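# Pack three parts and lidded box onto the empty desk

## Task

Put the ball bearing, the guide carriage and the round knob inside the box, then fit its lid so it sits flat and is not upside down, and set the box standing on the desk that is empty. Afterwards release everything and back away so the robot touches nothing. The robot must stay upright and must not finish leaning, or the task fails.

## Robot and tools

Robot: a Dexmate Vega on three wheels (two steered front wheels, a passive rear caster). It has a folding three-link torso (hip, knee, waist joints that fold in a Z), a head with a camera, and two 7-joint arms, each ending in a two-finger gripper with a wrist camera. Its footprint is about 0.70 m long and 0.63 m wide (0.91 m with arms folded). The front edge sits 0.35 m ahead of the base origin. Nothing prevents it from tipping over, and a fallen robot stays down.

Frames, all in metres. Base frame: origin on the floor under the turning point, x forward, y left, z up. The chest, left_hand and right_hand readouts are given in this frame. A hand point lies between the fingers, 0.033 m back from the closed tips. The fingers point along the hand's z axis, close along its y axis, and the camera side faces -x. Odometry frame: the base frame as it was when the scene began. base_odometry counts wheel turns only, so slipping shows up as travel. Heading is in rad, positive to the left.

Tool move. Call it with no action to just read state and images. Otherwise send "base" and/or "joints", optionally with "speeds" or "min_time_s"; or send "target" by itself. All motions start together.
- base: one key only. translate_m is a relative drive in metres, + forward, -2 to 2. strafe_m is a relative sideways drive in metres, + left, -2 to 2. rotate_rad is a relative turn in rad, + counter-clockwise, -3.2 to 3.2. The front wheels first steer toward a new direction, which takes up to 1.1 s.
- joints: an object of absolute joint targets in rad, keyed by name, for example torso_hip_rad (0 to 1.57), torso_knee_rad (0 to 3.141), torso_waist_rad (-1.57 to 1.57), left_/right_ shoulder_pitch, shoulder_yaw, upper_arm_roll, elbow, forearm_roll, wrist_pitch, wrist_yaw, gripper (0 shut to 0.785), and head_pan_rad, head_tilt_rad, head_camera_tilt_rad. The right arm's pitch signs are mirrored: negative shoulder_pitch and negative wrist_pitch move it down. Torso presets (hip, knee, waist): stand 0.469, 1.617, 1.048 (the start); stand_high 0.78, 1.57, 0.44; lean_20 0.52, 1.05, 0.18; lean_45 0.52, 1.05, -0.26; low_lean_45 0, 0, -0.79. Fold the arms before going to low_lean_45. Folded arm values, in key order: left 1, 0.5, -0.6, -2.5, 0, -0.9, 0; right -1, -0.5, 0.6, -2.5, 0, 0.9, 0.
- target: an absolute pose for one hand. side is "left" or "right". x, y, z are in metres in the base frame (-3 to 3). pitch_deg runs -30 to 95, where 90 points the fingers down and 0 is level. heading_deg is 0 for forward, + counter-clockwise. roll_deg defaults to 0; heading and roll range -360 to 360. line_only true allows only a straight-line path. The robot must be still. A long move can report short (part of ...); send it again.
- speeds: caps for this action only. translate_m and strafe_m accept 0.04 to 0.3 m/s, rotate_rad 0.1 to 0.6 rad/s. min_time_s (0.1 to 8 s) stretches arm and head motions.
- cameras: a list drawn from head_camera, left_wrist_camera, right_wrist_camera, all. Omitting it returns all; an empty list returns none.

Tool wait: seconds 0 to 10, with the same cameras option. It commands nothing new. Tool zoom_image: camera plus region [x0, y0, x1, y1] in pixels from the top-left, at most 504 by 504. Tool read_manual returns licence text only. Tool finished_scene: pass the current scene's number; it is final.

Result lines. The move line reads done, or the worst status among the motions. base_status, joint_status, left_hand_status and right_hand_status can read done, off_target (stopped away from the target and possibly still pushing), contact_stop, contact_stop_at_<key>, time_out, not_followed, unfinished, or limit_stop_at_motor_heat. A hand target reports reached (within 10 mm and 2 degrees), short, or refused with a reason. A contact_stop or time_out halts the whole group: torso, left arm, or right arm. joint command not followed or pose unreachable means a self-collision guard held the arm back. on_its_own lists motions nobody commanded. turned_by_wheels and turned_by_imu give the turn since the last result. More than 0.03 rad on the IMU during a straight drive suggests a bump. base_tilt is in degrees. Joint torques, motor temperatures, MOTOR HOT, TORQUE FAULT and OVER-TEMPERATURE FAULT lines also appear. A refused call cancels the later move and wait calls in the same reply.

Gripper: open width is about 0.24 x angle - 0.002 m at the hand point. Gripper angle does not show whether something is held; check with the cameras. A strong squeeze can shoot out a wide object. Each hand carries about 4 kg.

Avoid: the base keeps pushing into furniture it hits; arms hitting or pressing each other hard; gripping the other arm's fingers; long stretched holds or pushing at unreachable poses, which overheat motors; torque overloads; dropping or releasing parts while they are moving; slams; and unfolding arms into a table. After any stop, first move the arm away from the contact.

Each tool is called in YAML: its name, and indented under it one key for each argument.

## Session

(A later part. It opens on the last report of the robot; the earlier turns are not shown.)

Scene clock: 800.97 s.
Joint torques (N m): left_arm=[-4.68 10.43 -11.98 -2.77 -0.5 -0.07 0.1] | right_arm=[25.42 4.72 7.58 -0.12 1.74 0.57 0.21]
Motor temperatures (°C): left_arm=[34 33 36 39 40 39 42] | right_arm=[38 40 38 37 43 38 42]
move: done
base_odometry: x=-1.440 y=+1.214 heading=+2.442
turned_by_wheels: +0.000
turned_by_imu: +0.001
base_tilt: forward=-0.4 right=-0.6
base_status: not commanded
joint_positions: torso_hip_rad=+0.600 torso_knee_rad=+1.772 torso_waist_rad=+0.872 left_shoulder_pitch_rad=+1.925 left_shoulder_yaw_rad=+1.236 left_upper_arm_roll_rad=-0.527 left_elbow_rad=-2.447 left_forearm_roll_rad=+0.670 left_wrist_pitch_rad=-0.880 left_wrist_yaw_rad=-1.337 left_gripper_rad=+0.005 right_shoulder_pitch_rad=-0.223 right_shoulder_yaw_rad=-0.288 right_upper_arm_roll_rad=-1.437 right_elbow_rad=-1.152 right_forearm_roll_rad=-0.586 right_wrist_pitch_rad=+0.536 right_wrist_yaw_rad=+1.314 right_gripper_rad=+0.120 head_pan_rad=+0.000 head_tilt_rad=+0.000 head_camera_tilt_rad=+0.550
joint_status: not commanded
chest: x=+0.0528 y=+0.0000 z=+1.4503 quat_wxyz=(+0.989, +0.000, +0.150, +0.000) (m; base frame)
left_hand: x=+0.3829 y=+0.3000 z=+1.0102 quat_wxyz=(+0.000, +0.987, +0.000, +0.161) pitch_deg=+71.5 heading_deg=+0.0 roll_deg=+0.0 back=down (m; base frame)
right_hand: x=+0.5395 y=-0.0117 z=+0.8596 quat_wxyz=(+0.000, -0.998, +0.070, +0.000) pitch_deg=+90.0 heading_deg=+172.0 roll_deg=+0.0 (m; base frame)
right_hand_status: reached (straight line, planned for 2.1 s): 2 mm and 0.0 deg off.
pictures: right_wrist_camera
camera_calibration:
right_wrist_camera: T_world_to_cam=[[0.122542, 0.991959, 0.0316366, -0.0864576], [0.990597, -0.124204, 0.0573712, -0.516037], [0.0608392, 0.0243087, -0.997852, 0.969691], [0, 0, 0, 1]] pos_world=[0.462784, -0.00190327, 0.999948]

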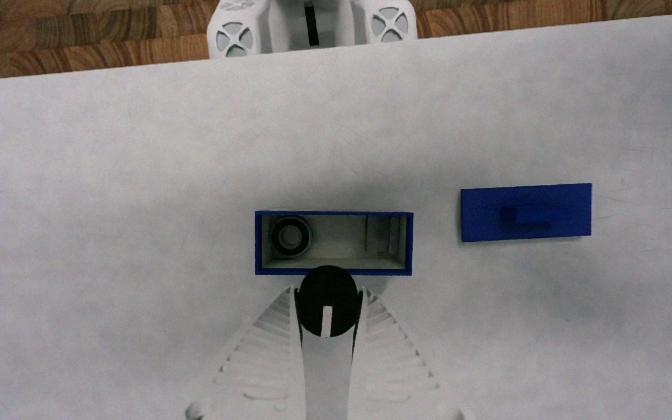

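move:
  target: {"side": "right", "x": 0.5118, "y": 0.0031, "z": 0.83, "pitch_deg": 90, "heading_deg": 172.2, "line_only": true}
  cameras: []

move:
  target: {"side": "right", "x": 0.5118, "y": 0.0031, "z": 0.806, "pitch_deg": 90, "heading_deg": 172.2, "line_only": true}
  cameras: ["right_wrist_camera"]

zoom_image:
  camera: "right_wrist_camera"
  region: [200, 220, 460, 380]

Scene clock: 815.00 s.
Joint torques (N m): left_arm=[-7.84 9.35 -10.81 -3.6 0.48 -0.43 -0.18] | right_arm=[12.61 3.97 6.75 -8.16 0.32 -0.41 -0.01]
Motor temperatures (°C): left_arm=[34 33 36 39 40 39 42] | right_arm=[39 40 38 37 43 38 42]
move: done
base_odometry: x=-1.440 y=+1.214 heading=+2.442
turned_by_wheels: +0.000
turned_by_imu: +0.001
base_tilt: forward=-0.3 right=-0.9
base_status: not commanded
joint_positions: torso_hip_rad=+0.600 torso_knee_rad=+1.772 torso_waist_rad=+0.872 left_shoulder_pitch_rad=+1.925 left_shoulder_yaw_rad=+1.236 left_upper_arm_roll_rad=-0.527 left_elbow_rad=-2.447 left_forearm_roll_rad=+0.670 left_wrist_pitch_rad=-0.880 left_wrist_yaw_rad=-1.337 left_gripper_rad=+0.005 right_shoulder_pitch_rad=-0.279 right_shoulder_yaw_rad=-0.281 right_upper_arm_roll_rad=-1.461 right_elbow_rad=-1.201 right_forearm_roll_rad=-0.632 right_wrist_pitch_rad=+0.465 right_wrist_yaw_rad=+1.293 right_gripper_rad=+0.120 head_pan_rad=+0.000 head_tilt_rad=+0.000 head_camera_tilt_rad=+0.550
joint_status: not commanded
chest: x=+0.0528 y=+0.0000 z=+1.4503 quat_wxyz=(+0.989, +0.000, +0.150, +0.000) (m; base frame)
left_hand: x=+0.3829 y=+0.3000 z=+1.0102 quat_wxyz=(+0.000, +0.987, +0.000, +0.161) pitch_deg=+71.5 heading_deg=+0.0 roll_deg=+0.0 back=down (m; base frame)
right_hand: x=+0.5142 y=+0.0018 z=+0.8322 quat_wxyz=(+0.000, -0.998, +0.068, +0.000) pitch_deg=+90.0 heading_deg=+172.2 roll_deg=+0.0 (m; base frame)
right_hand_status: reached (straight line, planned for 0.6 s): 3 mm and 0.0 deg off.
pictures: none
No camera images: "cameras" was empty.

Scene clock: 816.77 s.
Joint torques (N m): left_arm=[-7.33 8.99 -10.63 -1.64 -0.05 -0.05 0.05] | right_arm=[15.01 3.06 5.94 0.48 0.67 0.04 0.01]
Motor temperatures (°C): left_arm=[34 33 36 39 40 39 42] | right_arm=[38 40 38 37 43 38 42]
move: done
base_odometry: x=-1.440 y=+1.214 heading=+2.442
turned_by_wheels: +0.000
turned_by_imu: +0.000
base_tilt: forward=-0.4 right=-0.9
base_status: not commanded
joint_positions: torso_hip_rad=+0.600 torso_knee_rad=+1.772 torso_waist_rad=+0.872 left_shoulder_pitch_rad=+1.925 left_shoulder_yaw_rad=+1.236 left_upper_arm_roll_rad=-0.527 left_elbow_rad=-2.447 left_forearm_roll_rad=+0.670 left_wrist_pitch_rad=-0.880 left_wrist_yaw_rad=-1.337 left_gripper_rad=+0.005 right_shoulder_pitch_rad=-0.298 right_shoulder_yaw_rad=-0.244 right_upper_arm_roll_rad=-1.485 right_elbow_rad=-1.119 right_forearm_roll_rad=-0.670 right_wrist_pitch_rad=+0.482 right_wrist_yaw_rad=+1.229 right_gripper_rad=+0.120 head_pan_rad=+0.000 head_tilt_rad=+0.000 head_camera_tilt_rad=+0.550
joint_status: not commanded
chest: x=+0.0528 y=+0.0000 z=+1.4503 quat_wxyz=(+0.989, +0.000, +0.150, +0.000) (m; base frame)
left_hand: x=+0.3829 y=+0.3000 z=+1.0102 quat_wxyz=(+0.000, +0.987, +0.000, +0.161) pitch_deg=+71.5 heading_deg=+0.0 roll_deg=+0.0 back=down (m; base frame)
right_hand: x=+0.5121 y=+0.0031 z=+0.8078 quat_wxyz=(+0.000, -0.998, +0.068, +0.000) pitch_deg=+90.0 heading_deg=+172.2 roll_deg=+0.0 (m; base frame)
right_hand_status: reached (straight line, planned for 0.6 s): 2 mm and 0.0 deg off.
pictures: right_wrist_camera
camera_calibration:
right_wrist_camera: T_world_to_cam=[[0.119429, 0.992338, 0.0316508, -0.094587], [0.990941, -0.121112, 0.0580309, -0.48482], [0.0614195, 0.0244335, -0.997813, 0.918929], [0, 0, 0, 1]] pos_world=[0.435284, 0.0126924, 0.948047]

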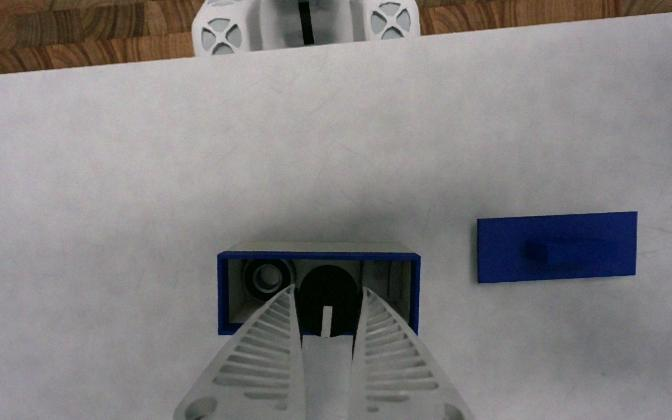

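Scaled by 1.938 from the camera's 672x420 image, which has a finer 960x600 frame.

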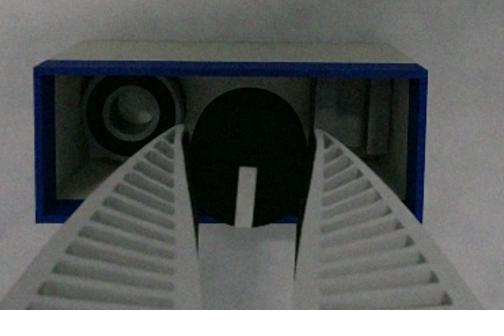

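move:
  target: {"side": "right", "x": 0.5115, "y": 0.0020, "z": 0.785, "pitch_deg": 90, "heading_deg": 172.2, "line_only": true}
  cameras: ["right_wrist_camera"]

zoom_image:
  camera: "right_wrist_camera"
  region: [180, 230, 460, 400]

move:
  target: {"side": "right", "x": 0.5115, "y": 0.0020, "z": 0.770, "pitch_deg": 90, "heading_deg": 172.2, "line_only": true}
  cameras: ["right_wrist_camera"]

zoom_image:
  camera: "right_wrist_camera"
  region: [180, 230, 460, 400]

Scene clock: 826.17 s.
Joint torques (N m): left_arm=[-8.04 8.01 -10.48 -3.88 -0.19 -0.27 0.04] | right_arm=[12.96 3.8 5.77 -2.12 0.45 0.88 -0.21]
Motor temperatures (°C): left_arm=[34 33 36 39 40 39 42] | right_arm=[38 40 38 37 43 38 42]
move: done
base_odometry: x=-1.440 y=+1.214 heading=+2.442
turned_by_wheels: +0.000
turned_by_imu: +0.001
base_tilt: forward=-0.3 right=-0.8
base_status: not commanded
joint_positions: torso_hip_rad=+0.600 torso_knee_rad=+1.772 torso_waist_rad=+0.872 left_shoulder_pitch_rad=+1.925 left_shoulder_yaw_rad=+1.236 left_upper_arm_roll_rad=-0.527 left_elbow_rad=-2.447 left_forearm_roll_rad=+0.670 left_wrist_pitch_rad=-0.880 left_wrist_yaw_rad=-1.337 left_gripper_rad=+0.005 right_shoulder_pitch_rad=-0.312 right_shoulder_yaw_rad=-0.205 right_upper_arm_roll_rad=-1.507 right_elbow_rad=-1.028 right_forearm_roll_rad=-0.703 right_wrist_pitch_rad=+0.504 right_wrist_yaw_rad=+1.165 right_gripper_rad=+0.120 head_pan_rad=+0.000 head_tilt_rad=+0.000 head_camera_tilt_rad=+0.550
joint_status: not commanded
chest: x=+0.0528 y=+0.0000 z=+1.4503 quat_wxyz=(+0.989, +0.000, +0.150, +0.000) (m; base frame)
left_hand: x=+0.3829 y=+0.3000 z=+1.0102 quat_wxyz=(+0.000, +0.987, +0.000, +0.161) pitch_deg=+71.5 heading_deg=+0.0 roll_deg=+0.0 back=down (m; base frame)
right_hand: x=+0.5117 y=+0.0021 z=+0.7865 quat_wxyz=(+0.000, -0.998, +0.068, +0.000) pitch_deg=+90.0 heading_deg=+172.2 roll_deg=+0.0 (m; base frame)
right_hand_status: reached (straight line, planned for 0.6 s): 1 mm and 0.0 deg off.
pictures: right_wrist_camera
camera_calibration:
right_wrist_camera: T_world_to_cam=[[0.119328, 0.99235, 0.0316456, -0.0928121], [0.990953, -0.12101, 0.0580335, -0.483218], [0.061419, 0.0244343, -0.997813, 0.897731], [0, 0, 0, 1]] pos_world=[0.434784, 0.0116922, 0.926747]

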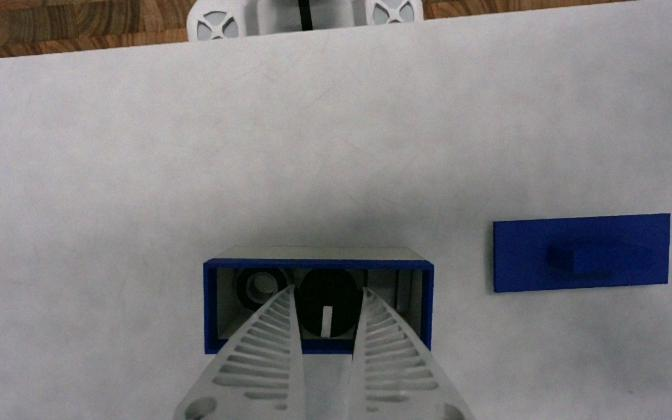

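Scaled by 1.800 from the camera's 672x420 image, which has a finer 960x600 frame.

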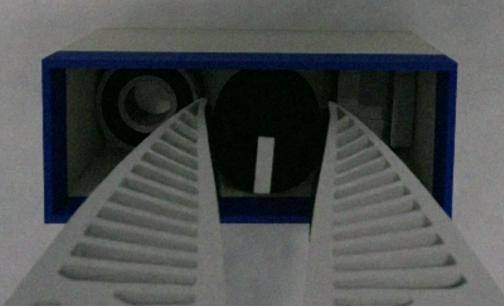

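Scene clock: 827.90 s.
Joint torques (N m): left_arm=[-6.64 10.36 -11.25 -1.31 0.34 0.45 -0.24] | right_arm=[10.73 6.52 3.38 0.44 0.16 0.31 -0.23]
Motor temperatures (°C): left_arm=[34 33 36 39 40 39 42] | right_arm=[38 40 38 37 43 38 42]
move: done
base_odometry: x=-1.440 y=+1.214 heading=+2.442
turned_by_wheels: +0.000
turned_by_imu: +0.000
base_tilt: forward=-0.4 right=-0.8
base_status: not commanded
joint_positions: torso_hip_rad=+0.600 torso_knee_rad=+1.772 torso_waist_rad=+0.872 left_shoulder_pitch_rad=+1.925 left_shoulder_yaw_rad=+1.236 left_upper_arm_roll_rad=-0.527 left_elbow_rad=-2.447 left_forearm_roll_rad=+0.670 left_wrist_pitch_rad=-0.880 left_wrist_yaw_rad=-1.337 left_gripper_rad=+0.005 right_shoulder_pitch_rad=-0.320 right_shoulder_yaw_rad=-0.168 right_upper_arm_roll_rad=-1.524 right_elbow_rad=-0.947 right_forearm_roll_rad=-0.726 right_wrist_pitch_rad=+0.523 right_wrist_yaw_rad=+1.113 right_gripper_rad=+0.120 head_pan_rad=+0.000 head_tilt_rad=+0.000 head_camera_tilt_rad=+0.550
joint_status: not commanded
chest: x=+0.0528 y=+0.0000 z=+1.4503 quat_wxyz=(+0.989, +0.000, +0.150, +0.000) (m; base frame)
left_hand: x=+0.3829 y=+0.3000 z=+1.0102 quat_wxyz=(+0.000, +0.987, +0.000, +0.161) pitch_deg=+71.5 heading_deg=+0.0 roll_deg=+0.0 back=down (m; base frame)
right_hand: x=+0.5117 y=+0.0020 z=+0.7712 quat_wxyz=(+0.000, -0.998, +0.068, +0.000) pitch_deg=+90.0 heading_deg=+172.2 roll_deg=+0.0 (m; base frame)
right_hand_status: reached (straight line, planned for 0.6 s): 1 mm and 0.0 deg off.
pictures: right_wrist_camera
camera_calibration:
right_wrist_camera: T_world_to_cam=[[0.119328, 0.99235, 0.0316456, -0.092331], [0.990953, -0.12101, 0.0580335, -0.482336], [0.061419, 0.0244343, -0.997813, 0.882564], [0, 0, 0, 1]] pos_world=[0.434784, 0.0116922, 0.911547]

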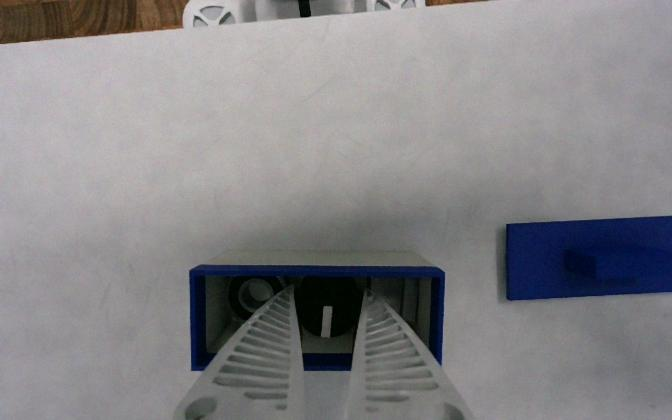

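Scaled by 1.800 from the camera's 672x420 image, which has a finer 960x600 frame.

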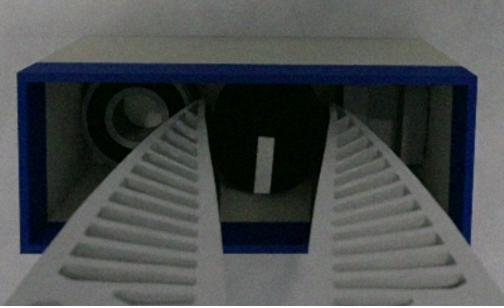

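move:
  target: {"side": "right", "x": 0.5115, "y": 0.0020, "z": 0.7645, "pitch_deg": 90, "heading_deg": 172.2, "line_only": true}
  cameras: ["right_wrist_camera"]

zoom_image:
  camera: "right_wrist_camera"
  region: [180, 230, 460, 400]

Scene clock: 830.27 s.
Joint torques (N m): left_arm=[-6.16 10.07 -8.23 -2.54 0.17 0.83 -0.14] | right_arm=[11.8 6.16 5.93 1.28 0.96 0.74 -0.27]
Motor temperatures (°C): left_arm=[34 33 36 39 40 39 42] | right_arm=[38 40 38 37 43 38 42]
move: done
base_odometry: x=-1.440 y=+1.214 heading=+2.442
turned_by_wheels: +0.000
turned_by_imu: +0.000
base_tilt: forward=-0.4 right=-0.8
base_status: not commanded
joint_positions: torso_hip_rad=+0.600 torso_knee_rad=+1.772 torso_waist_rad=+0.872 left_shoulder_pitch_rad=+1.925 left_shoulder_yaw_rad=+1.236 left_upper_arm_roll_rad=-0.527 left_elbow_rad=-2.447 left_forearm_roll_rad=+0.670 left_wrist_pitch_rad=-0.880 left_wrist_yaw_rad=-1.337 left_gripper_rad=+0.005 right_shoulder_pitch_rad=-0.323 right_shoulder_yaw_rad=-0.152 right_upper_arm_roll_rad=-1.531 right_elbow_rad=-0.914 right_forearm_roll_rad=-0.735 right_wrist_pitch_rad=+0.531 right_wrist_yaw_rad=+1.092 right_gripper_rad=+0.120 head_pan_rad=+0.000 head_tilt_rad=+0.000 head_camera_tilt_rad=+0.550
joint_status: not commanded
chest: x=+0.0528 y=+0.0000 z=+1.4503 quat_wxyz=(+0.989, +0.000, +0.150, +0.000) (m; base frame)
left_hand: x=+0.3829 y=+0.3000 z=+1.0102 quat_wxyz=(+0.000, +0.987, +0.000, +0.161) pitch_deg=+71.5 heading_deg=+0.0 roll_deg=+0.0 back=down (m; base frame)
right_hand: x=+0.5117 y=+0.0020 z=+0.7656 quat_wxyz=(+0.000, -0.998, +0.068, +0.000) pitch_deg=+90.0 heading_deg=+172.2 roll_deg=+0.0 (m; base frame)
right_hand_status: reached (straight line, planned for 0.4 s): 1 mm and 0.0 deg off.
pictures: right_wrist_camera
camera_calibration:
right_wrist_camera: T_world_to_cam=[[0.119333, 0.992353, 0.0315465, -0.0919636], [0.990953, -0.12101, 0.0580455, -0.482028], [0.0614191, 0.0243344, -0.997815, 0.876882], [0, 0, 0, 1]] pos_world=[0.434784, 0.0115918, 0.905847]

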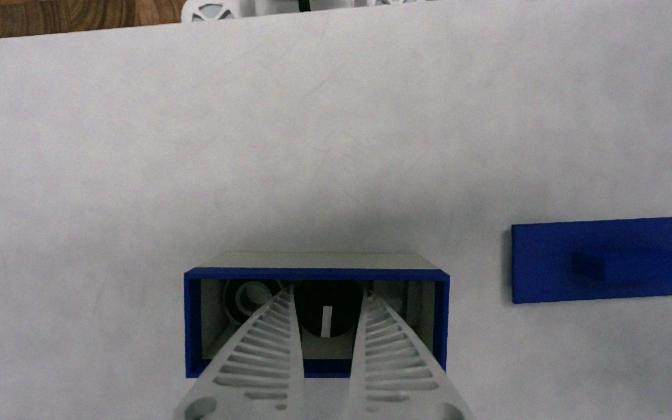

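Scaled by 1.800 from the camera's 672x420 image, which has a finer 960x600 frame.

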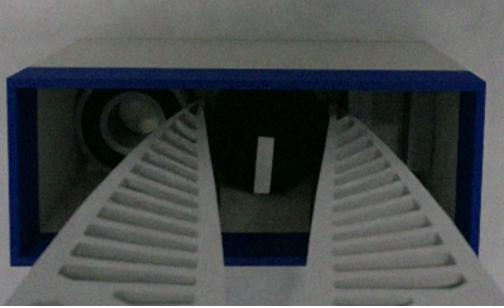

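move:
  target: {"side": "right", "x": 0.5115, "y": 0.0020, "z": 0.7625, "pitch_deg": 90, "heading_deg": 172.2, "line_only": true}
  cameras: ["right_wrist_camera"]

zoom_image:
  camera: "right_wrist_camera"
  region: [180, 230, 460, 400]

move:
  joints: {"right_gripper_rad": 0.172}
  cameras: ["right_wrist_camera"]

zoom_image:
  camera: "right_wrist_camera"
  region: [180, 230, 460, 400]

Scene clock: 832.70 s.
Joint torques (N m): left_arm=[-8.4 12.14 -8.83 -3.75 -0.58 1.05 -0.51] | right_arm=[2.26 5.32 1.48 2.94 -0.03 0.44 -1.05]
Motor temperatures (°C): left_arm=[34 33 36 39 40 39 42] | right_arm=[38 40 38 37 43 38 42]
move: done
base_odometry: x=-1.440 y=+1.214 heading=+2.442
turned_by_wheels: +0.000
turned_by_imu: +0.000
base_tilt: forward=-0.3 right=-0.6
base_status: not commanded
joint_positions: torso_hip_rad=+0.600 torso_knee_rad=+1.772 torso_waist_rad=+0.872 left_shoulder_pitch_rad=+1.925 left_shoulder_yaw_rad=+1.236 left_upper_arm_roll_rad=-0.527 left_elbow_rad=-2.447 left_forearm_roll_rad=+0.670 left_wrist_pitch_rad=-0.880 left_wrist_yaw_rad=-1.337 left_gripper_rad=+0.005 right_shoulder_pitch_rad=-0.324 right_shoulder_yaw_rad=-0.146 right_upper_arm_roll_rad=-1.534 right_elbow_rad=-0.900 right_forearm_roll_rad=-0.739 right_wrist_pitch_rad=+0.535 right_wrist_yaw_rad=+1.084 right_gripper_rad=+0.120 head_pan_rad=+0.000 head_tilt_rad=+0.000 head_camera_tilt_rad=+0.550
joint_status: not commanded
chest: x=+0.0526 y=+0.0000 z=+1.4503 quat_wxyz=(+0.989, +0.000, +0.149, +0.000) (m; base frame)
left_hand: x=+0.3828 y=+0.3000 z=+1.0103 quat_wxyz=(+0.000, +0.987, +0.000, +0.161) pitch_deg=+71.5 heading_deg=+0.0 roll_deg=+0.0 back=down (m; base frame)
right_hand: x=+0.5119 y=+0.0022 z=+0.7637 quat_wxyz=(+0.000, -0.998, +0.068, +0.000) pitch_deg=+90.0 heading_deg=+172.2 roll_deg=+0.0 (m; base frame)
right_hand_status: reached (straight line, planned for 0.3 s): 1 mm and 0.1 deg off.
pictures: right_wrist_camera
camera_calibration:
right_wrist_camera: T_world_to_cam=[[0.119299, 0.992346, 0.0319027, -0.0923232], [0.990926, -0.121009, 0.0585043, -0.482409], [0.061917, 0.0246337, -0.997777, 0.874723], [0, 0, 0, 1]] pos_world=[0.434886, 0.011693, 0.903947]

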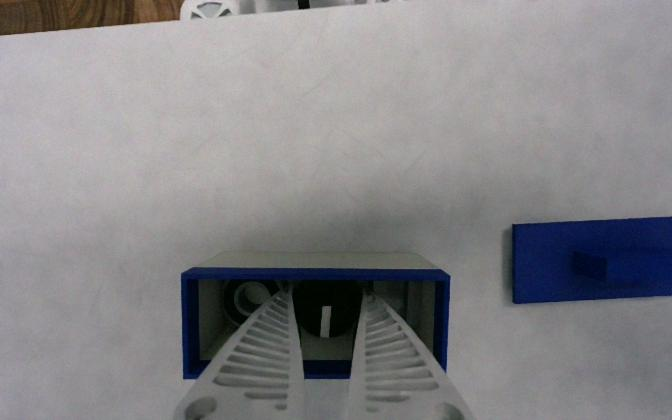

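Scaled by 1.800 from the camera's 672x420 image, which has a finer 960x600 frame.

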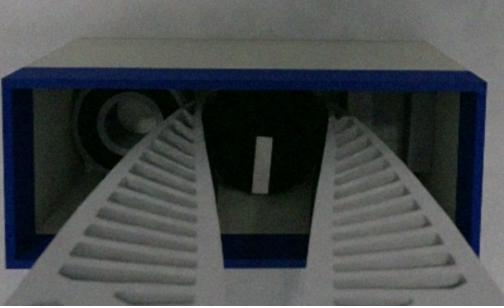

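Scene clock: 833.20 s.
Joint torques (N m): left_arm=[-7.34 11.04 -11.53 -3.77 -0.19 -0.14 0.28] | right_arm=[3.08 5.1 1.19 1.53 -0.03 -0.53 -0.76]
Motor temperatures (°C): left_arm=[34 33 36 39 40 39 42] | right_arm=[38 40 38 37 43 38 42]
move: done
base_odometry: x=-1.440 y=+1.214 heading=+2.442
turned_by_wheels: +0.000
turned_by_imu: +0.000
base_tilt: forward=-0.2 right=-0.6
base_status: not commanded
joint_positions: torso_hip_rad=+0.600 torso_knee_rad=+1.772 torso_waist_rad=+0.872 left_shoulder_pitch_rad=+1.925 left_shoulder_yaw_rad=+1.236 left_upper_arm_roll_rad=-0.527 left_elbow_rad=-2.447 left_forearm_roll_rad=+0.670 left_wrist_pitch_rad=-0.880 left_wrist_yaw_rad=-1.337 left_gripper_rad=+0.005 right_shoulder_pitch_rad=-0.324 right_shoulder_yaw_rad=-0.145 right_upper_arm_roll_rad=-1.534 right_elbow_rad=-0.898 right_forearm_roll_rad=-0.739 right_wrist_pitch_rad=+0.535 right_wrist_yaw_rad=+1.082 right_gripper_rad=+0.172 head_pan_rad=+0.000 head_tilt_rad=+0.000 head_camera_tilt_rad=+0.550
joint_status: all done
chest: x=+0.0526 y=+0.0000 z=+1.4503 quat_wxyz=(+0.989, +0.000, +0.149, +0.000) (m; base frame)
left_hand: x=+0.3828 y=+0.3000 z=+1.0103 quat_wxyz=(+0.000, +0.987, +0.000, +0.161) pitch_deg=+71.5 heading_deg=+0.0 roll_deg=+0.0 back=down (m; base frame)
right_hand: x=+0.5118 y=+0.0021 z=+0.7633 quat_wxyz=(+0.000, -0.998, +0.068, +0.000) pitch_deg=+90.0 heading_deg=+172.2 roll_deg=+0.0 (m; base frame)
pictures: right_wrist_camera
camera_calibration:
right_wrist_camera: T_world_to_cam=[[0.119299, 0.992346, 0.0319027, -0.0923104], [0.990926, -0.121009, 0.0585043, -0.482386], [0.061917, 0.0246337, -0.997777, 0.874324], [0, 0, 0, 1]] pos_world=[0.434886, 0.011693, 0.903547]

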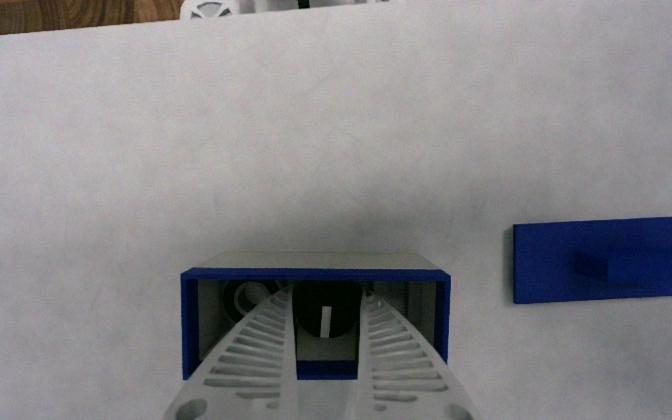

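Scaled by 1.800 from the camera's 672x420 image, which has a finer 960x600 frame.

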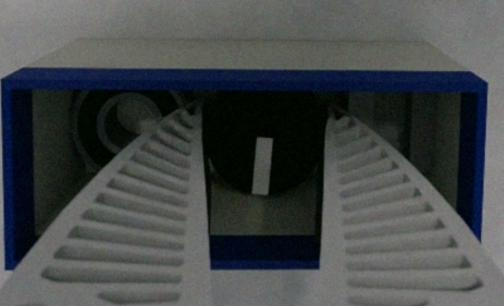

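move:
  target: {"side": "right", "x": 0.5115, "y": 0.0020, "z": 0.785, "pitch_deg": 90, "heading_deg": 172.2, "line_only": true}
  cameras: ["right_wrist_camera"]

zoom_image:
  camera: "right_wrist_camera"
  region: [180, 230, 460, 400]

move:
  target: {"side": "right", "x": 0.52, "y": -0.01, "z": 0.86, "pitch_deg": 90, "heading_deg": 172.2, "line_only": true}
  cameras: ["head_camera", "right_wrist_camera"]

zoom_image:
  camera: "right_wrist_camera"
  region: [240, 190, 440, 330]

Scene clock: 837.23 s.
Joint torques (N m): left_arm=[-6.13 8.14 -10.22 -3.91 0.42 -0.18 0.12] | right_arm=[25.69 1.63 11.84 -6.9 1 0.18 0.61]
Motor temperatures (°C): left_arm=[34 33 36 39 40 39 42] | right_arm=[38 40 38 37 43 38 42]
move: done
base_odometry: x=-1.440 y=+1.214 heading=+2.442
turned_by_wheels: +0.000
turned_by_imu: +0.001
base_tilt: forward=-0.3 right=-0.9
base_status: not commanded
joint_positions: torso_hip_rad=+0.600 torso_knee_rad=+1.772 torso_waist_rad=+0.872 left_shoulder_pitch_rad=+1.925 left_shoulder_yaw_rad=+1.236 left_upper_arm_roll_rad=-0.527 left_elbow_rad=-2.447 left_forearm_roll_rad=+0.670 left_wrist_pitch_rad=-0.880 left_wrist_yaw_rad=-1.337 left_gripper_rad=+0.005 right_shoulder_pitch_rad=-0.314 right_shoulder_yaw_rad=-0.199 right_upper_arm_roll_rad=-1.509 right_elbow_rad=-1.015 right_forearm_roll_rad=-0.707 right_wrist_pitch_rad=+0.508 right_wrist_yaw_rad=+1.157 right_gripper_rad=+0.172 head_pan_rad=+0.000 head_tilt_rad=+0.000 head_camera_tilt_rad=+0.550
joint_status: not commanded
chest: x=+0.0528 y=+0.0000 z=+1.4503 quat_wxyz=(+0.989, +0.000, +0.149, +0.000) (m; base frame)
left_hand: x=+0.3829 y=+0.3000 z=+1.0102 quat_wxyz=(+0.000, +0.987, +0.000, +0.161) pitch_deg=+71.5 heading_deg=+0.0 roll_deg=+0.0 back=down (m; base frame)
right_hand: x=+0.5112 y=+0.0018 z=+0.7835 quat_wxyz=(+0.000, -0.998, +0.068, +0.000) pitch_deg=+90.0 heading_deg=+172.2 roll_deg=+0.0 (m; base frame)
right_hand_status: reached (straight line, planned for 0.7 s): 2 mm and 0.0 deg off.
pictures: right_wrist_camera
camera_calibration:
right_wrist_camera: T_world_to_cam=[[0.119081, 0.9924, 0.0310262, -0.0918045], [0.991039, -0.120707, 0.0572054, -0.482049], [0.0605157, 0.0239361, -0.99788, 0.895322], [0, 0, 0, 1]] pos_world=[0.43448, 0.0114898, 0.923848]

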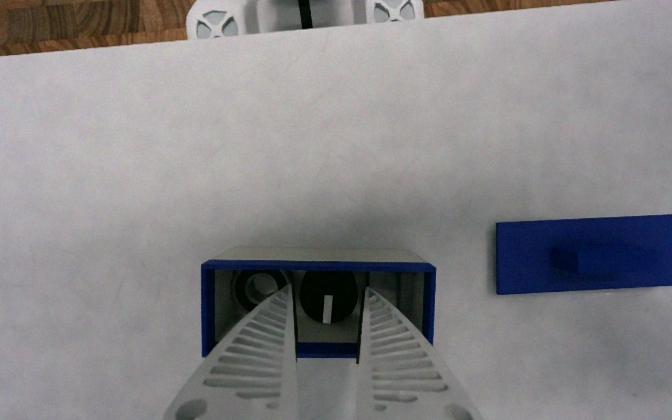

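Scaled by 1.800 from the camera's 672x420 image, which has a finer 960x600 frame.

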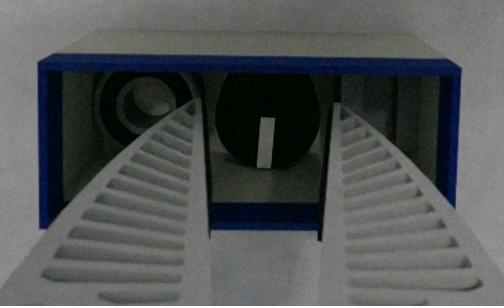

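Scene clock: 839.90 s.
Joint torques (N m): left_arm=[-4.07 10.74 -12.49 -4.64 0.03 0.54 -0.35] | right_arm=[27.39 0.77 13.28 -7.55 1.22 0.02 -0.13]
Motor temperatures (°C): left_arm=[34 33 36 39 40 39 42] | right_arm=[38 40 38 37 43 38 42]
move: done
base_odometry: x=-1.440 y=+1.214 heading=+2.442
turned_by_wheels: +0.000
turned_by_imu: +0.000
base_tilt: forward=-0.3 right=-0.9
base_status: not commanded
joint_positions: torso_hip_rad=+0.600 torso_knee_rad=+1.772 torso_waist_rad=+0.872 left_shoulder_pitch_rad=+1.925 left_shoulder_yaw_rad=+1.236 left_upper_arm_roll_rad=-0.527 left_elbow_rad=-2.447 left_forearm_roll_rad=+0.670 left_wrist_pitch_rad=-0.880 left_wrist_yaw_rad=-1.337 left_gripper_rad=+0.005 right_shoulder_pitch_rad=-0.249 right_shoulder_yaw_rad=-0.338 right_upper_arm_roll_rad=-1.443 right_elbow_rad=-1.280 right_forearm_roll_rad=-0.585 right_wrist_pitch_rad=+0.466 right_wrist_yaw_rad=+1.344 right_gripper_rad=+0.172 head_pan_rad=+0.000 head_tilt_rad=+0.000 head_camera_tilt_rad=+0.550
joint_status: not commanded
chest: x=+0.0528 y=+0.0000 z=+1.4503 quat_wxyz=(+0.989, +0.000, +0.149, +0.000) (m; base frame)
left_hand: x=+0.3829 y=+0.3000 z=+1.0102 quat_wxyz=(+0.000, +0.987, +0.000, +0.161) pitch_deg=+71.5 heading_deg=+0.0 roll_deg=+0.0 back=down (m; base frame)
right_hand: x=+0.5196 y=-0.0097 z=+0.8578 quat_wxyz=(+0.000, -0.998, +0.068, +0.000) pitch_deg=+90.0 heading_deg=+172.2 roll_deg=+0.0 (m; base frame)
right_hand_status: reached (straight line, planned for 1.2 s): 2 mm and 0.0 deg off.
pictures: head_camera, right_wrist_camera
camera_calibration:
head_camera: T_world_to_cam=[[-0.0192106, -0.999013, 0.0400565, -0.0390048], [-0.753332, -0.0118782, -0.657533, 1.0508], [0.65736, -0.0428074, -0.75236, 1.10709], [0, 0, 0, 1]] pos_world=[0.0630966, 0.020907, 1.52543]
right_wrist_camera: T_world_to_cam=[[0.119367, 0.992355, 0.0313531, -0.0840528], [0.990998, -0.121013, 0.0572656, -0.496066], [0.0606219, 0.0242352, -0.997867, 0.969173], [0, 0, 0, 1]] pos_world=[0.442881, -0.000108551, 0.998148]

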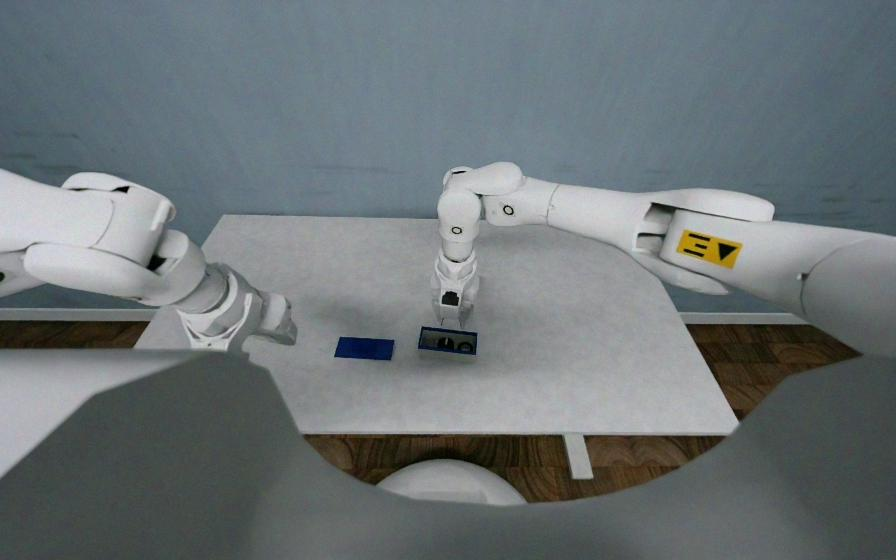

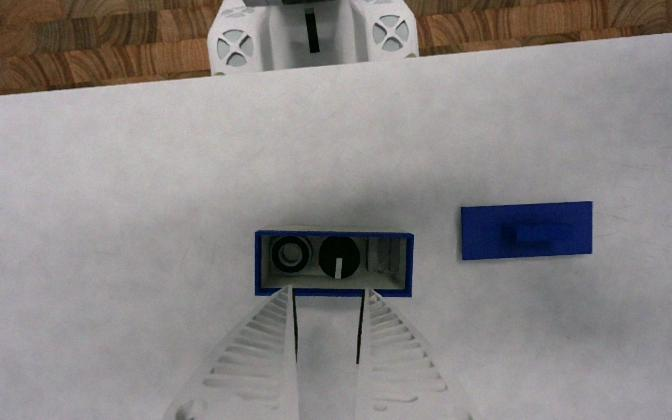

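Scaled by 2.520 from the camera's 672x420 image, which has a finer 960x600 frame.

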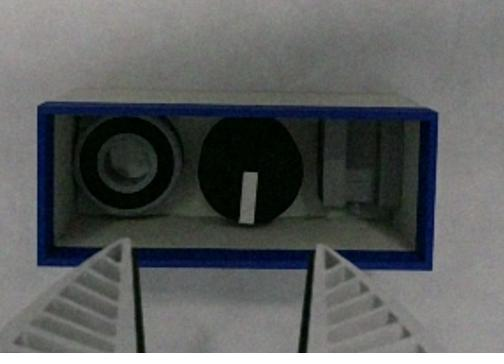

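move:
  target: {"side": "right", "x": 0.48, "y": -0.26, "z": 0.88, "pitch_deg": 90, "heading_deg": 180, "line_only": true}
  cameras: ["left_wrist_camera"]

move:
  target: {"side": "left", "x": 0.48, "y": 0.25, "z": 0.92, "pitch_deg": 85, "heading_deg": 0, "line_only": true}
  cameras: ["head_camera", "left_wrist_camera"]

Scene clock: 864.93 s.
Joint torques (N m): left_arm=[-6.83 7.82 -9.69 -2.1 0.16 -0.97 -0.3] | right_arm=[9.87 -5.52 13.85 -6.4 1.32 0.51 -0.11]
Motor temperatures (°C): left_arm=[34 33 36 39 40 39 42] | right_arm=[38 40 39 37 43 38 42]
move: done
base_odometry: x=-1.440 y=+1.214 heading=+2.442
turned_by_wheels: +0.000
turned_by_imu: +0.001
base_tilt: forward=-0.3 right=-0.9
base_status: not commanded
joint_positions: torso_hip_rad=+0.600 torso_knee_rad=+1.772 torso_waist_rad=+0.872 left_shoulder_pitch_rad=+1.925 left_shoulder_yaw_rad=+1.236 left_upper_arm_roll_rad=-0.527 left_elbow_rad=-2.447 left_forearm_roll_rad=+0.670 left_wrist_pitch_rad=-0.880 left_wrist_yaw_rad=-1.337 left_gripper_rad=+0.005 right_shoulder_pitch_rad=-0.265 right_shoulder_yaw_rad=-1.052 right_upper_arm_roll_rad=-1.389 right_elbow_rad=-1.682 right_forearm_roll_rad=-0.660 right_wrist_pitch_rad=+0.872 right_wrist_yaw_rad=+1.131 right_gripper_rad=+0.172 head_pan_rad=+0.000 head_tilt_rad=+0.000 head_camera_tilt_rad=+0.550
joint_status: not commanded
chest: x=+0.0528 y=+0.0000 z=+1.4503 quat_wxyz=(+0.989, +0.000, +0.149, +0.000) (m; base frame)
left_hand: x=+0.3829 y=+0.3000 z=+1.0102 quat_wxyz=(+0.000, +0.987, +0.000, +0.161) pitch_deg=+71.5 heading_deg=+0.0 roll_deg=+0.0 back=down (m; base frame)
right_hand: x=+0.4808 y=-0.2578 z=+0.8796 quat_wxyz=(+0.000, -1.000, +0.001, +0.000) pitch_deg=+90.0 heading_deg=+179.9 roll_deg=+0.0 (m; base frame)
right_hand_status: reached (straight line, planned for 2.6 s): 2 mm and 0.1 deg off.
pictures: left_wrist_camera
camera_calibration:
left_wrist_camera: T_world_to_cam=[[-0.0170926, 0.999851, 0.00244119, -0.300823], [0.903114, 0.0143911, 0.42916, -0.723817], [0.429061, 0.00954015, -0.903225, 0.906351], [0, 0, 0, 1]] pos_world=[0.259668, 0.302548, 1.13001]

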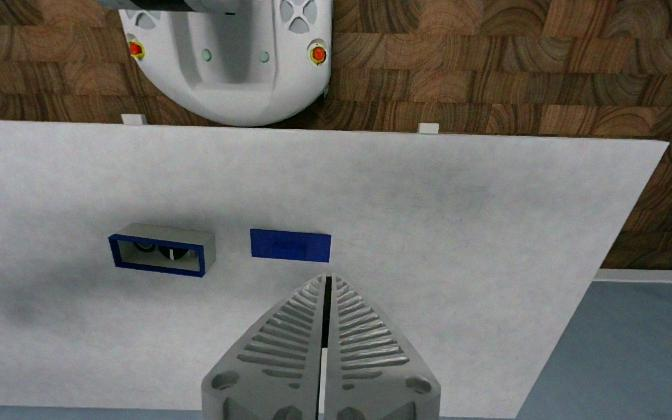

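Scene clock: 871.57 s.
Joint torques (N m): left_arm=[-15.79 1.08 -9.15 -4.22 -0.27 0.41 -0.47] | right_arm=[11.21 -7.29 14.62 -5.83 0.64 0.4 0.12]
Motor temperatures (°C): left_arm=[34 33 36 39 40 39 42] | right_arm=[38 40 39 37 43 38 42]
move: done
base_odometry: x=-1.440 y=+1.214 heading=+2.442
turned_by_wheels: +0.000
turned_by_imu: +0.001
base_tilt: forward=-0.3 right=-0.7
base_status: not commanded
joint_positions: torso_hip_rad=+0.600 torso_knee_rad=+1.772 torso_waist_rad=+0.872 left_shoulder_pitch_rad=+0.564 left_shoulder_yaw_rad=+1.103 left_upper_arm_roll_rad=+0.967 left_elbow_rad=-1.887 left_forearm_roll_rad=+0.623 left_wrist_pitch_rad=-0.867 left_wrist_yaw_rad=-1.348 left_gripper_rad=+0.005 right_shoulder_pitch_rad=-0.265 right_shoulder_yaw_rad=-1.058 right_upper_arm_roll_rad=-1.389 right_elbow_rad=-1.683 right_forearm_roll_rad=-0.662 right_wrist_pitch_rad=+0.877 right_wrist_yaw_rad=+1.128 right_gripper_rad=+0.172 head_pan_rad=+0.000 head_tilt_rad=+0.000 head_camera_tilt_rad=+0.550
joint_status: not commanded
chest: x=+0.0528 y=+0.0000 z=+1.4503 quat_wxyz=(+0.989, +0.000, +0.150, +0.000) (m; base frame)
left_hand: x=+0.4793 y=+0.2502 z=+0.9203 quat_wxyz=(+0.001, +0.999, +0.000, +0.044) pitch_deg=+84.9 heading_deg=-0.7 roll_deg=-0.7 (m; base frame)
left_hand_status: reached (straight line, planned for 5.0 s): 1 mm and 0.1 deg off.
right_hand: x=+0.4800 y=-0.2601 z=+0.8799 quat_wxyz=(+0.000, -1.000, +0.000, +0.000) pitch_deg=+90.0 heading_deg=+180.0 roll_deg=+0.0 (m; base frame)
pictures: head_camera, left_wrist_camera
camera_calibration:
head_camera: T_world_to_cam=[[-0.0192106, -0.999013, 0.0400565, -0.0390048], [-0.753332, -0.0118782, -0.657533, 1.0508], [0.65736, -0.0428074, -0.75236, 1.10709], [0, 0, 0, 1]] pos_world=[0.0630966, 0.020907, 1.52543]
left_wrist_camera: T_world_to_cam=[[-0.0166747, 0.999847, 0.00531647, -0.252019], [0.97815, 0.0152103, 0.207343, -0.603579], [0.20723, 0.00865769, -0.978254, 0.959779], [0, 0, 0, 1]] pos_world=[0.387294, 0.252851, 1.0654]

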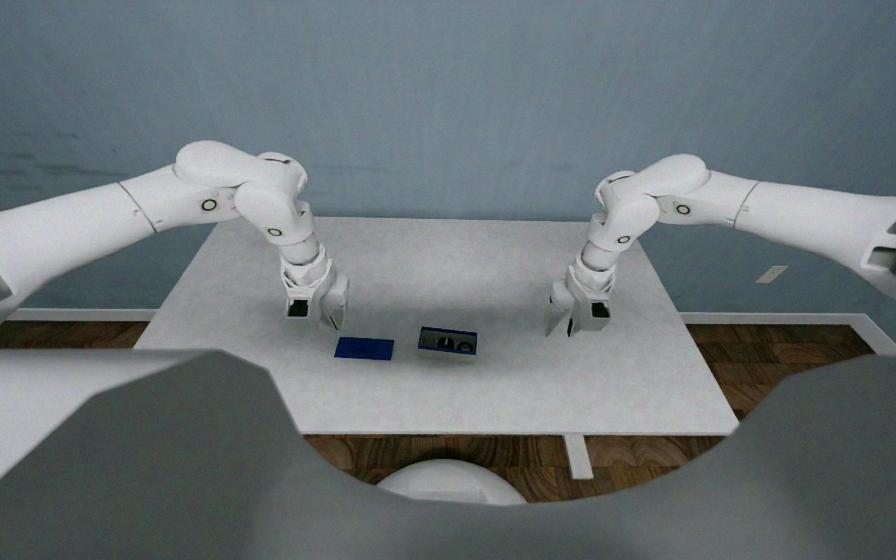

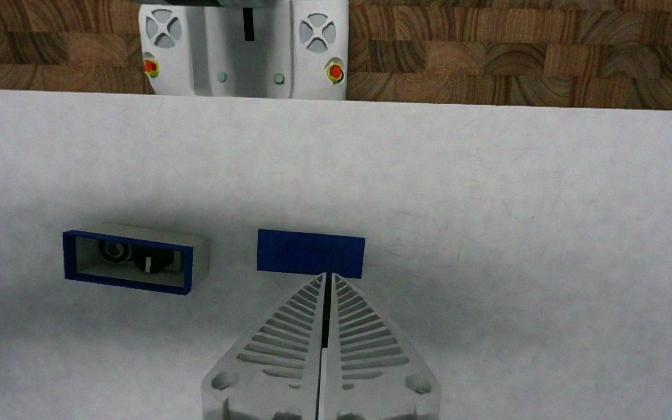

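move:
  target: {"side": "left", "x": 0.515, "y": 0.2223, "z": 0.86, "pitch_deg": 90, "heading_deg": 176, "line_only": true}
  cameras: ["left_wrist_camera"]

zoom_image:
  camera: "left_wrist_camera"
  region: [230, 210, 430, 350]

Scene clock: 879.23 s.
Joint torques (N m): left_arm=[-16.16 -2.37 -9.37 -4.33 -0.15 -0.28 0.27] | right_arm=[9.63 -6.04 12.93 -4.78 1.34 0.94 -0.03]
Motor temperatures (°C): left_arm=[35 33 36 39 40 39 42] | right_arm=[38 40 39 37 43 38 42]
move: done
base_odometry: x=-1.440 y=+1.214 heading=+2.442
turned_by_wheels: +0.000
turned_by_imu: +0.001
base_tilt: forward=-0.2 right=-0.8
base_status: not commanded
joint_positions: torso_hip_rad=+0.600 torso_knee_rad=+1.772 torso_waist_rad=+0.872 left_shoulder_pitch_rad=+0.452 left_shoulder_yaw_rad=+0.788 left_upper_arm_roll_rad=+1.074 left_elbow_rad=-1.419 left_forearm_roll_rad=+0.779 left_wrist_pitch_rad=-1.081 left_wrist_yaw_rad=-1.245 left_gripper_rad=+0.005 right_shoulder_pitch_rad=-0.265 right_shoulder_yaw_rad=-1.058 right_upper_arm_roll_rad=-1.389 right_elbow_rad=-1.683 right_forearm_roll_rad=-0.662 right_wrist_pitch_rad=+0.877 right_wrist_yaw_rad=+1.128 right_gripper_rad=+0.172 head_pan_rad=+0.000 head_tilt_rad=+0.000 head_camera_tilt_rad=+0.550
joint_status: not commanded
chest: x=+0.0528 y=+0.0000 z=+1.4503 quat_wxyz=(+0.989, +0.000, +0.150, +0.000) (m; base frame)
left_hand: x=+0.5147 y=+0.2227 z=+0.8605 quat_wxyz=(+0.000, +0.999, -0.034, +0.001) pitch_deg=+89.9 heading_deg=+176.1 roll_deg=+0.0 (m; base frame)
left_hand_status: reached (straight line, planned for 1.8 s): 1 mm and 0.1 deg off.
right_hand: x=+0.4800 y=-0.2601 z=+0.8799 quat_wxyz=(+0.000, -1.000, +0.000, +0.000) pitch_deg=+90.0 heading_deg=+180.0 roll_deg=+0.0 (m; base frame)
pictures: left_wrist_camera
camera_calibration:
left_wrist_camera: T_world_to_cam=[[0.0532934, 0.998549, 0.00767923, -0.261366], [0.991168, -0.0538315, 0.121196, -0.542513], [0.121433, 0.00115246, -0.992599, 0.952378], [0, 0, 0, 1]] pos_world=[0.436, 0.230685, 1.01309]

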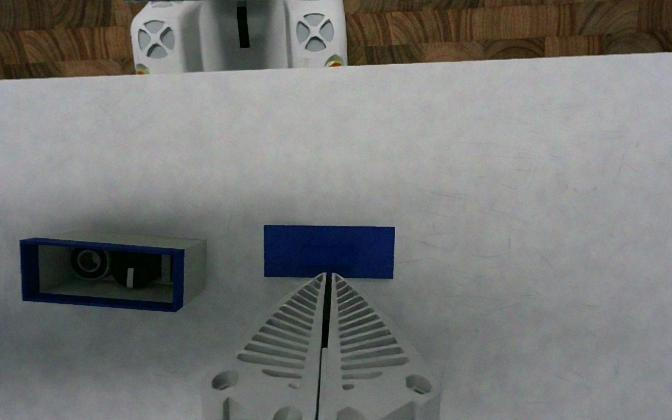

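Scaled by 2.520 from the camera's 672x420 image, which has a finer 960x600 frame.

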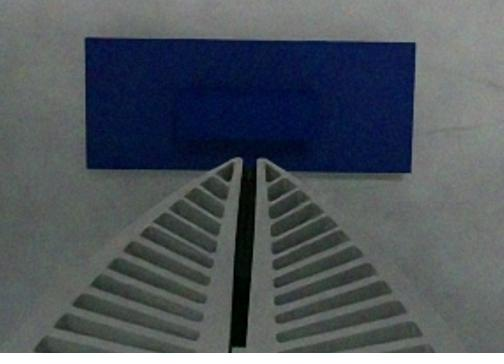

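move:
  cameras: ["head_camera", "left_wrist_camera"]

Scene clock: 896.60 s.
Joint torques (N m): left_arm=[-17.12 1.7 -8.92 -2.73 -0.29 -0.28 -0.16] | right_arm=[11.72 -6.62 13.17 -5.68 0.88 0.12 -0.19]
Motor temperatures (°C): left_arm=[36 33 36 39 40 39 42] | right_arm=[37 40 39 37 43 38 42]
base_odometry: x=-1.440 y=+1.214 heading=+2.442
turned_by_wheels: +0.000
turned_by_imu: +0.000
base_tilt: forward=-0.3 right=-0.7
base_status: not commanded
joint_positions: torso_hip_rad=+0.600 torso_knee_rad=+1.772 torso_waist_rad=+0.872 left_shoulder_pitch_rad=+0.450 left_shoulder_yaw_rad=+0.784 left_upper_arm_roll_rad=+1.075 left_elbow_rad=-1.413 left_forearm_roll_rad=+0.781 left_wrist_pitch_rad=-1.083 left_wrist_yaw_rad=-1.243 left_gripper_rad=+0.005 right_shoulder_pitch_rad=-0.265 right_shoulder_yaw_rad=-1.058 right_upper_arm_roll_rad=-1.389 right_elbow_rad=-1.683 right_forearm_roll_rad=-0.662 right_wrist_pitch_rad=+0.877 right_wrist_yaw_rad=+1.128 right_gripper_rad=+0.172 head_pan_rad=+0.000 head_tilt_rad=+0.000 head_camera_tilt_rad=+0.550
joint_status: not commanded
chest: x=+0.0528 y=+0.0000 z=+1.4503 quat_wxyz=(+0.989, +0.000, +0.150, +0.000) (m; base frame)
left_hand: x=+0.5149 y=+0.2224 z=+0.8599 quat_wxyz=(+0.000, +0.999, -0.035, +0.000) pitch_deg=+90.0 heading_deg=+176.0 roll_deg=+0.0 (m; base frame)
left_hand_status: reached (straight line, planned for 1.8 s): 0 mm and 0.0 deg off.
right_hand: x=+0.4800 y=-0.2601 z=+0.8799 quat_wxyz=(+0.000, -1.000, +0.000, +0.000) pitch_deg=+90.0 heading_deg=+180.0 roll_deg=+0.0 (m; base frame)
pictures: head_camera, left_wrist_camera
camera_calibration:
head_camera: T_world_to_cam=[[-0.0192083, -0.999013, 0.0400585, -0.0390061], [-0.753332, -0.0118813, -0.657533, 1.05088], [0.65736, -0.0428074, -0.75236, 1.10702], [0, 0, 0, 1]] pos_world=[0.0631966, 0.020907, 1.52543]
left_wrist_camera: T_world_to_cam=[[0.0543805, 0.998489, 0.00792247, -0.261792], [0.991254, -0.0549385, 0.119987, -0.541429], [0.120241, 0.00132825, -0.992744, 0.952462], [0, 0, 0, 1]] pos_world=[0.436406, 0.230386, 1.01259]

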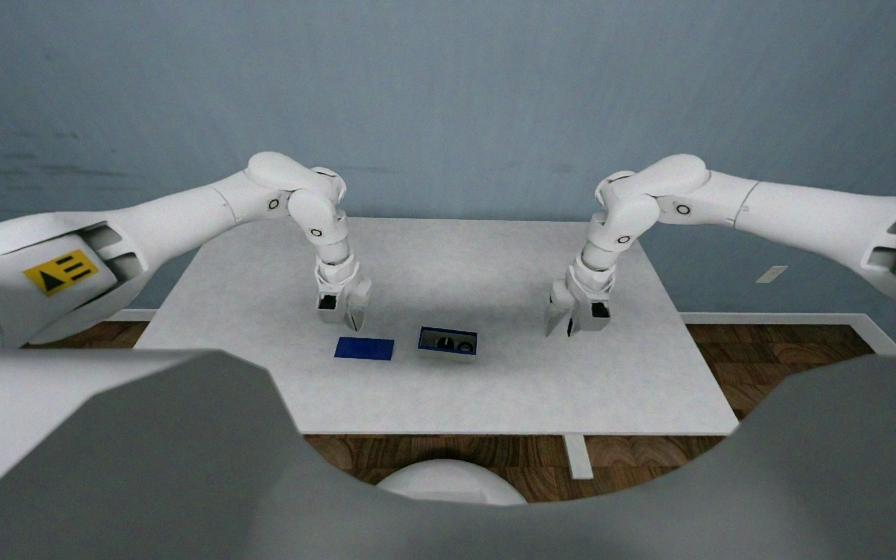

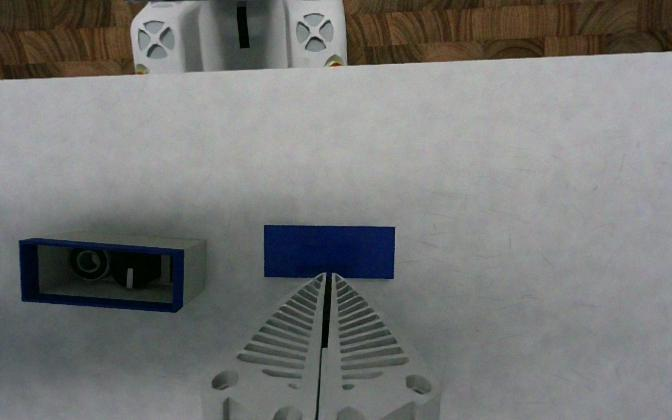

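zoom_image:
  camera: "left_wrist_camera"
  region: [240, 190, 420, 300]

zoom_image:
  camera: "head_camera"
  region: [310, 310, 500, 380]

Scaled by 2.800 from the camera's 672x420 image, which has a finer 960x600 frame.

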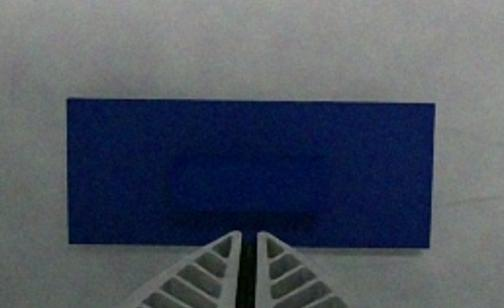

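Scaled by 2.653 from the camera's 896x560 image, which has a finer 960x600 frame.

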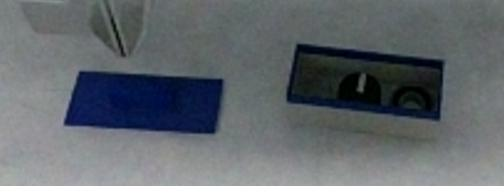

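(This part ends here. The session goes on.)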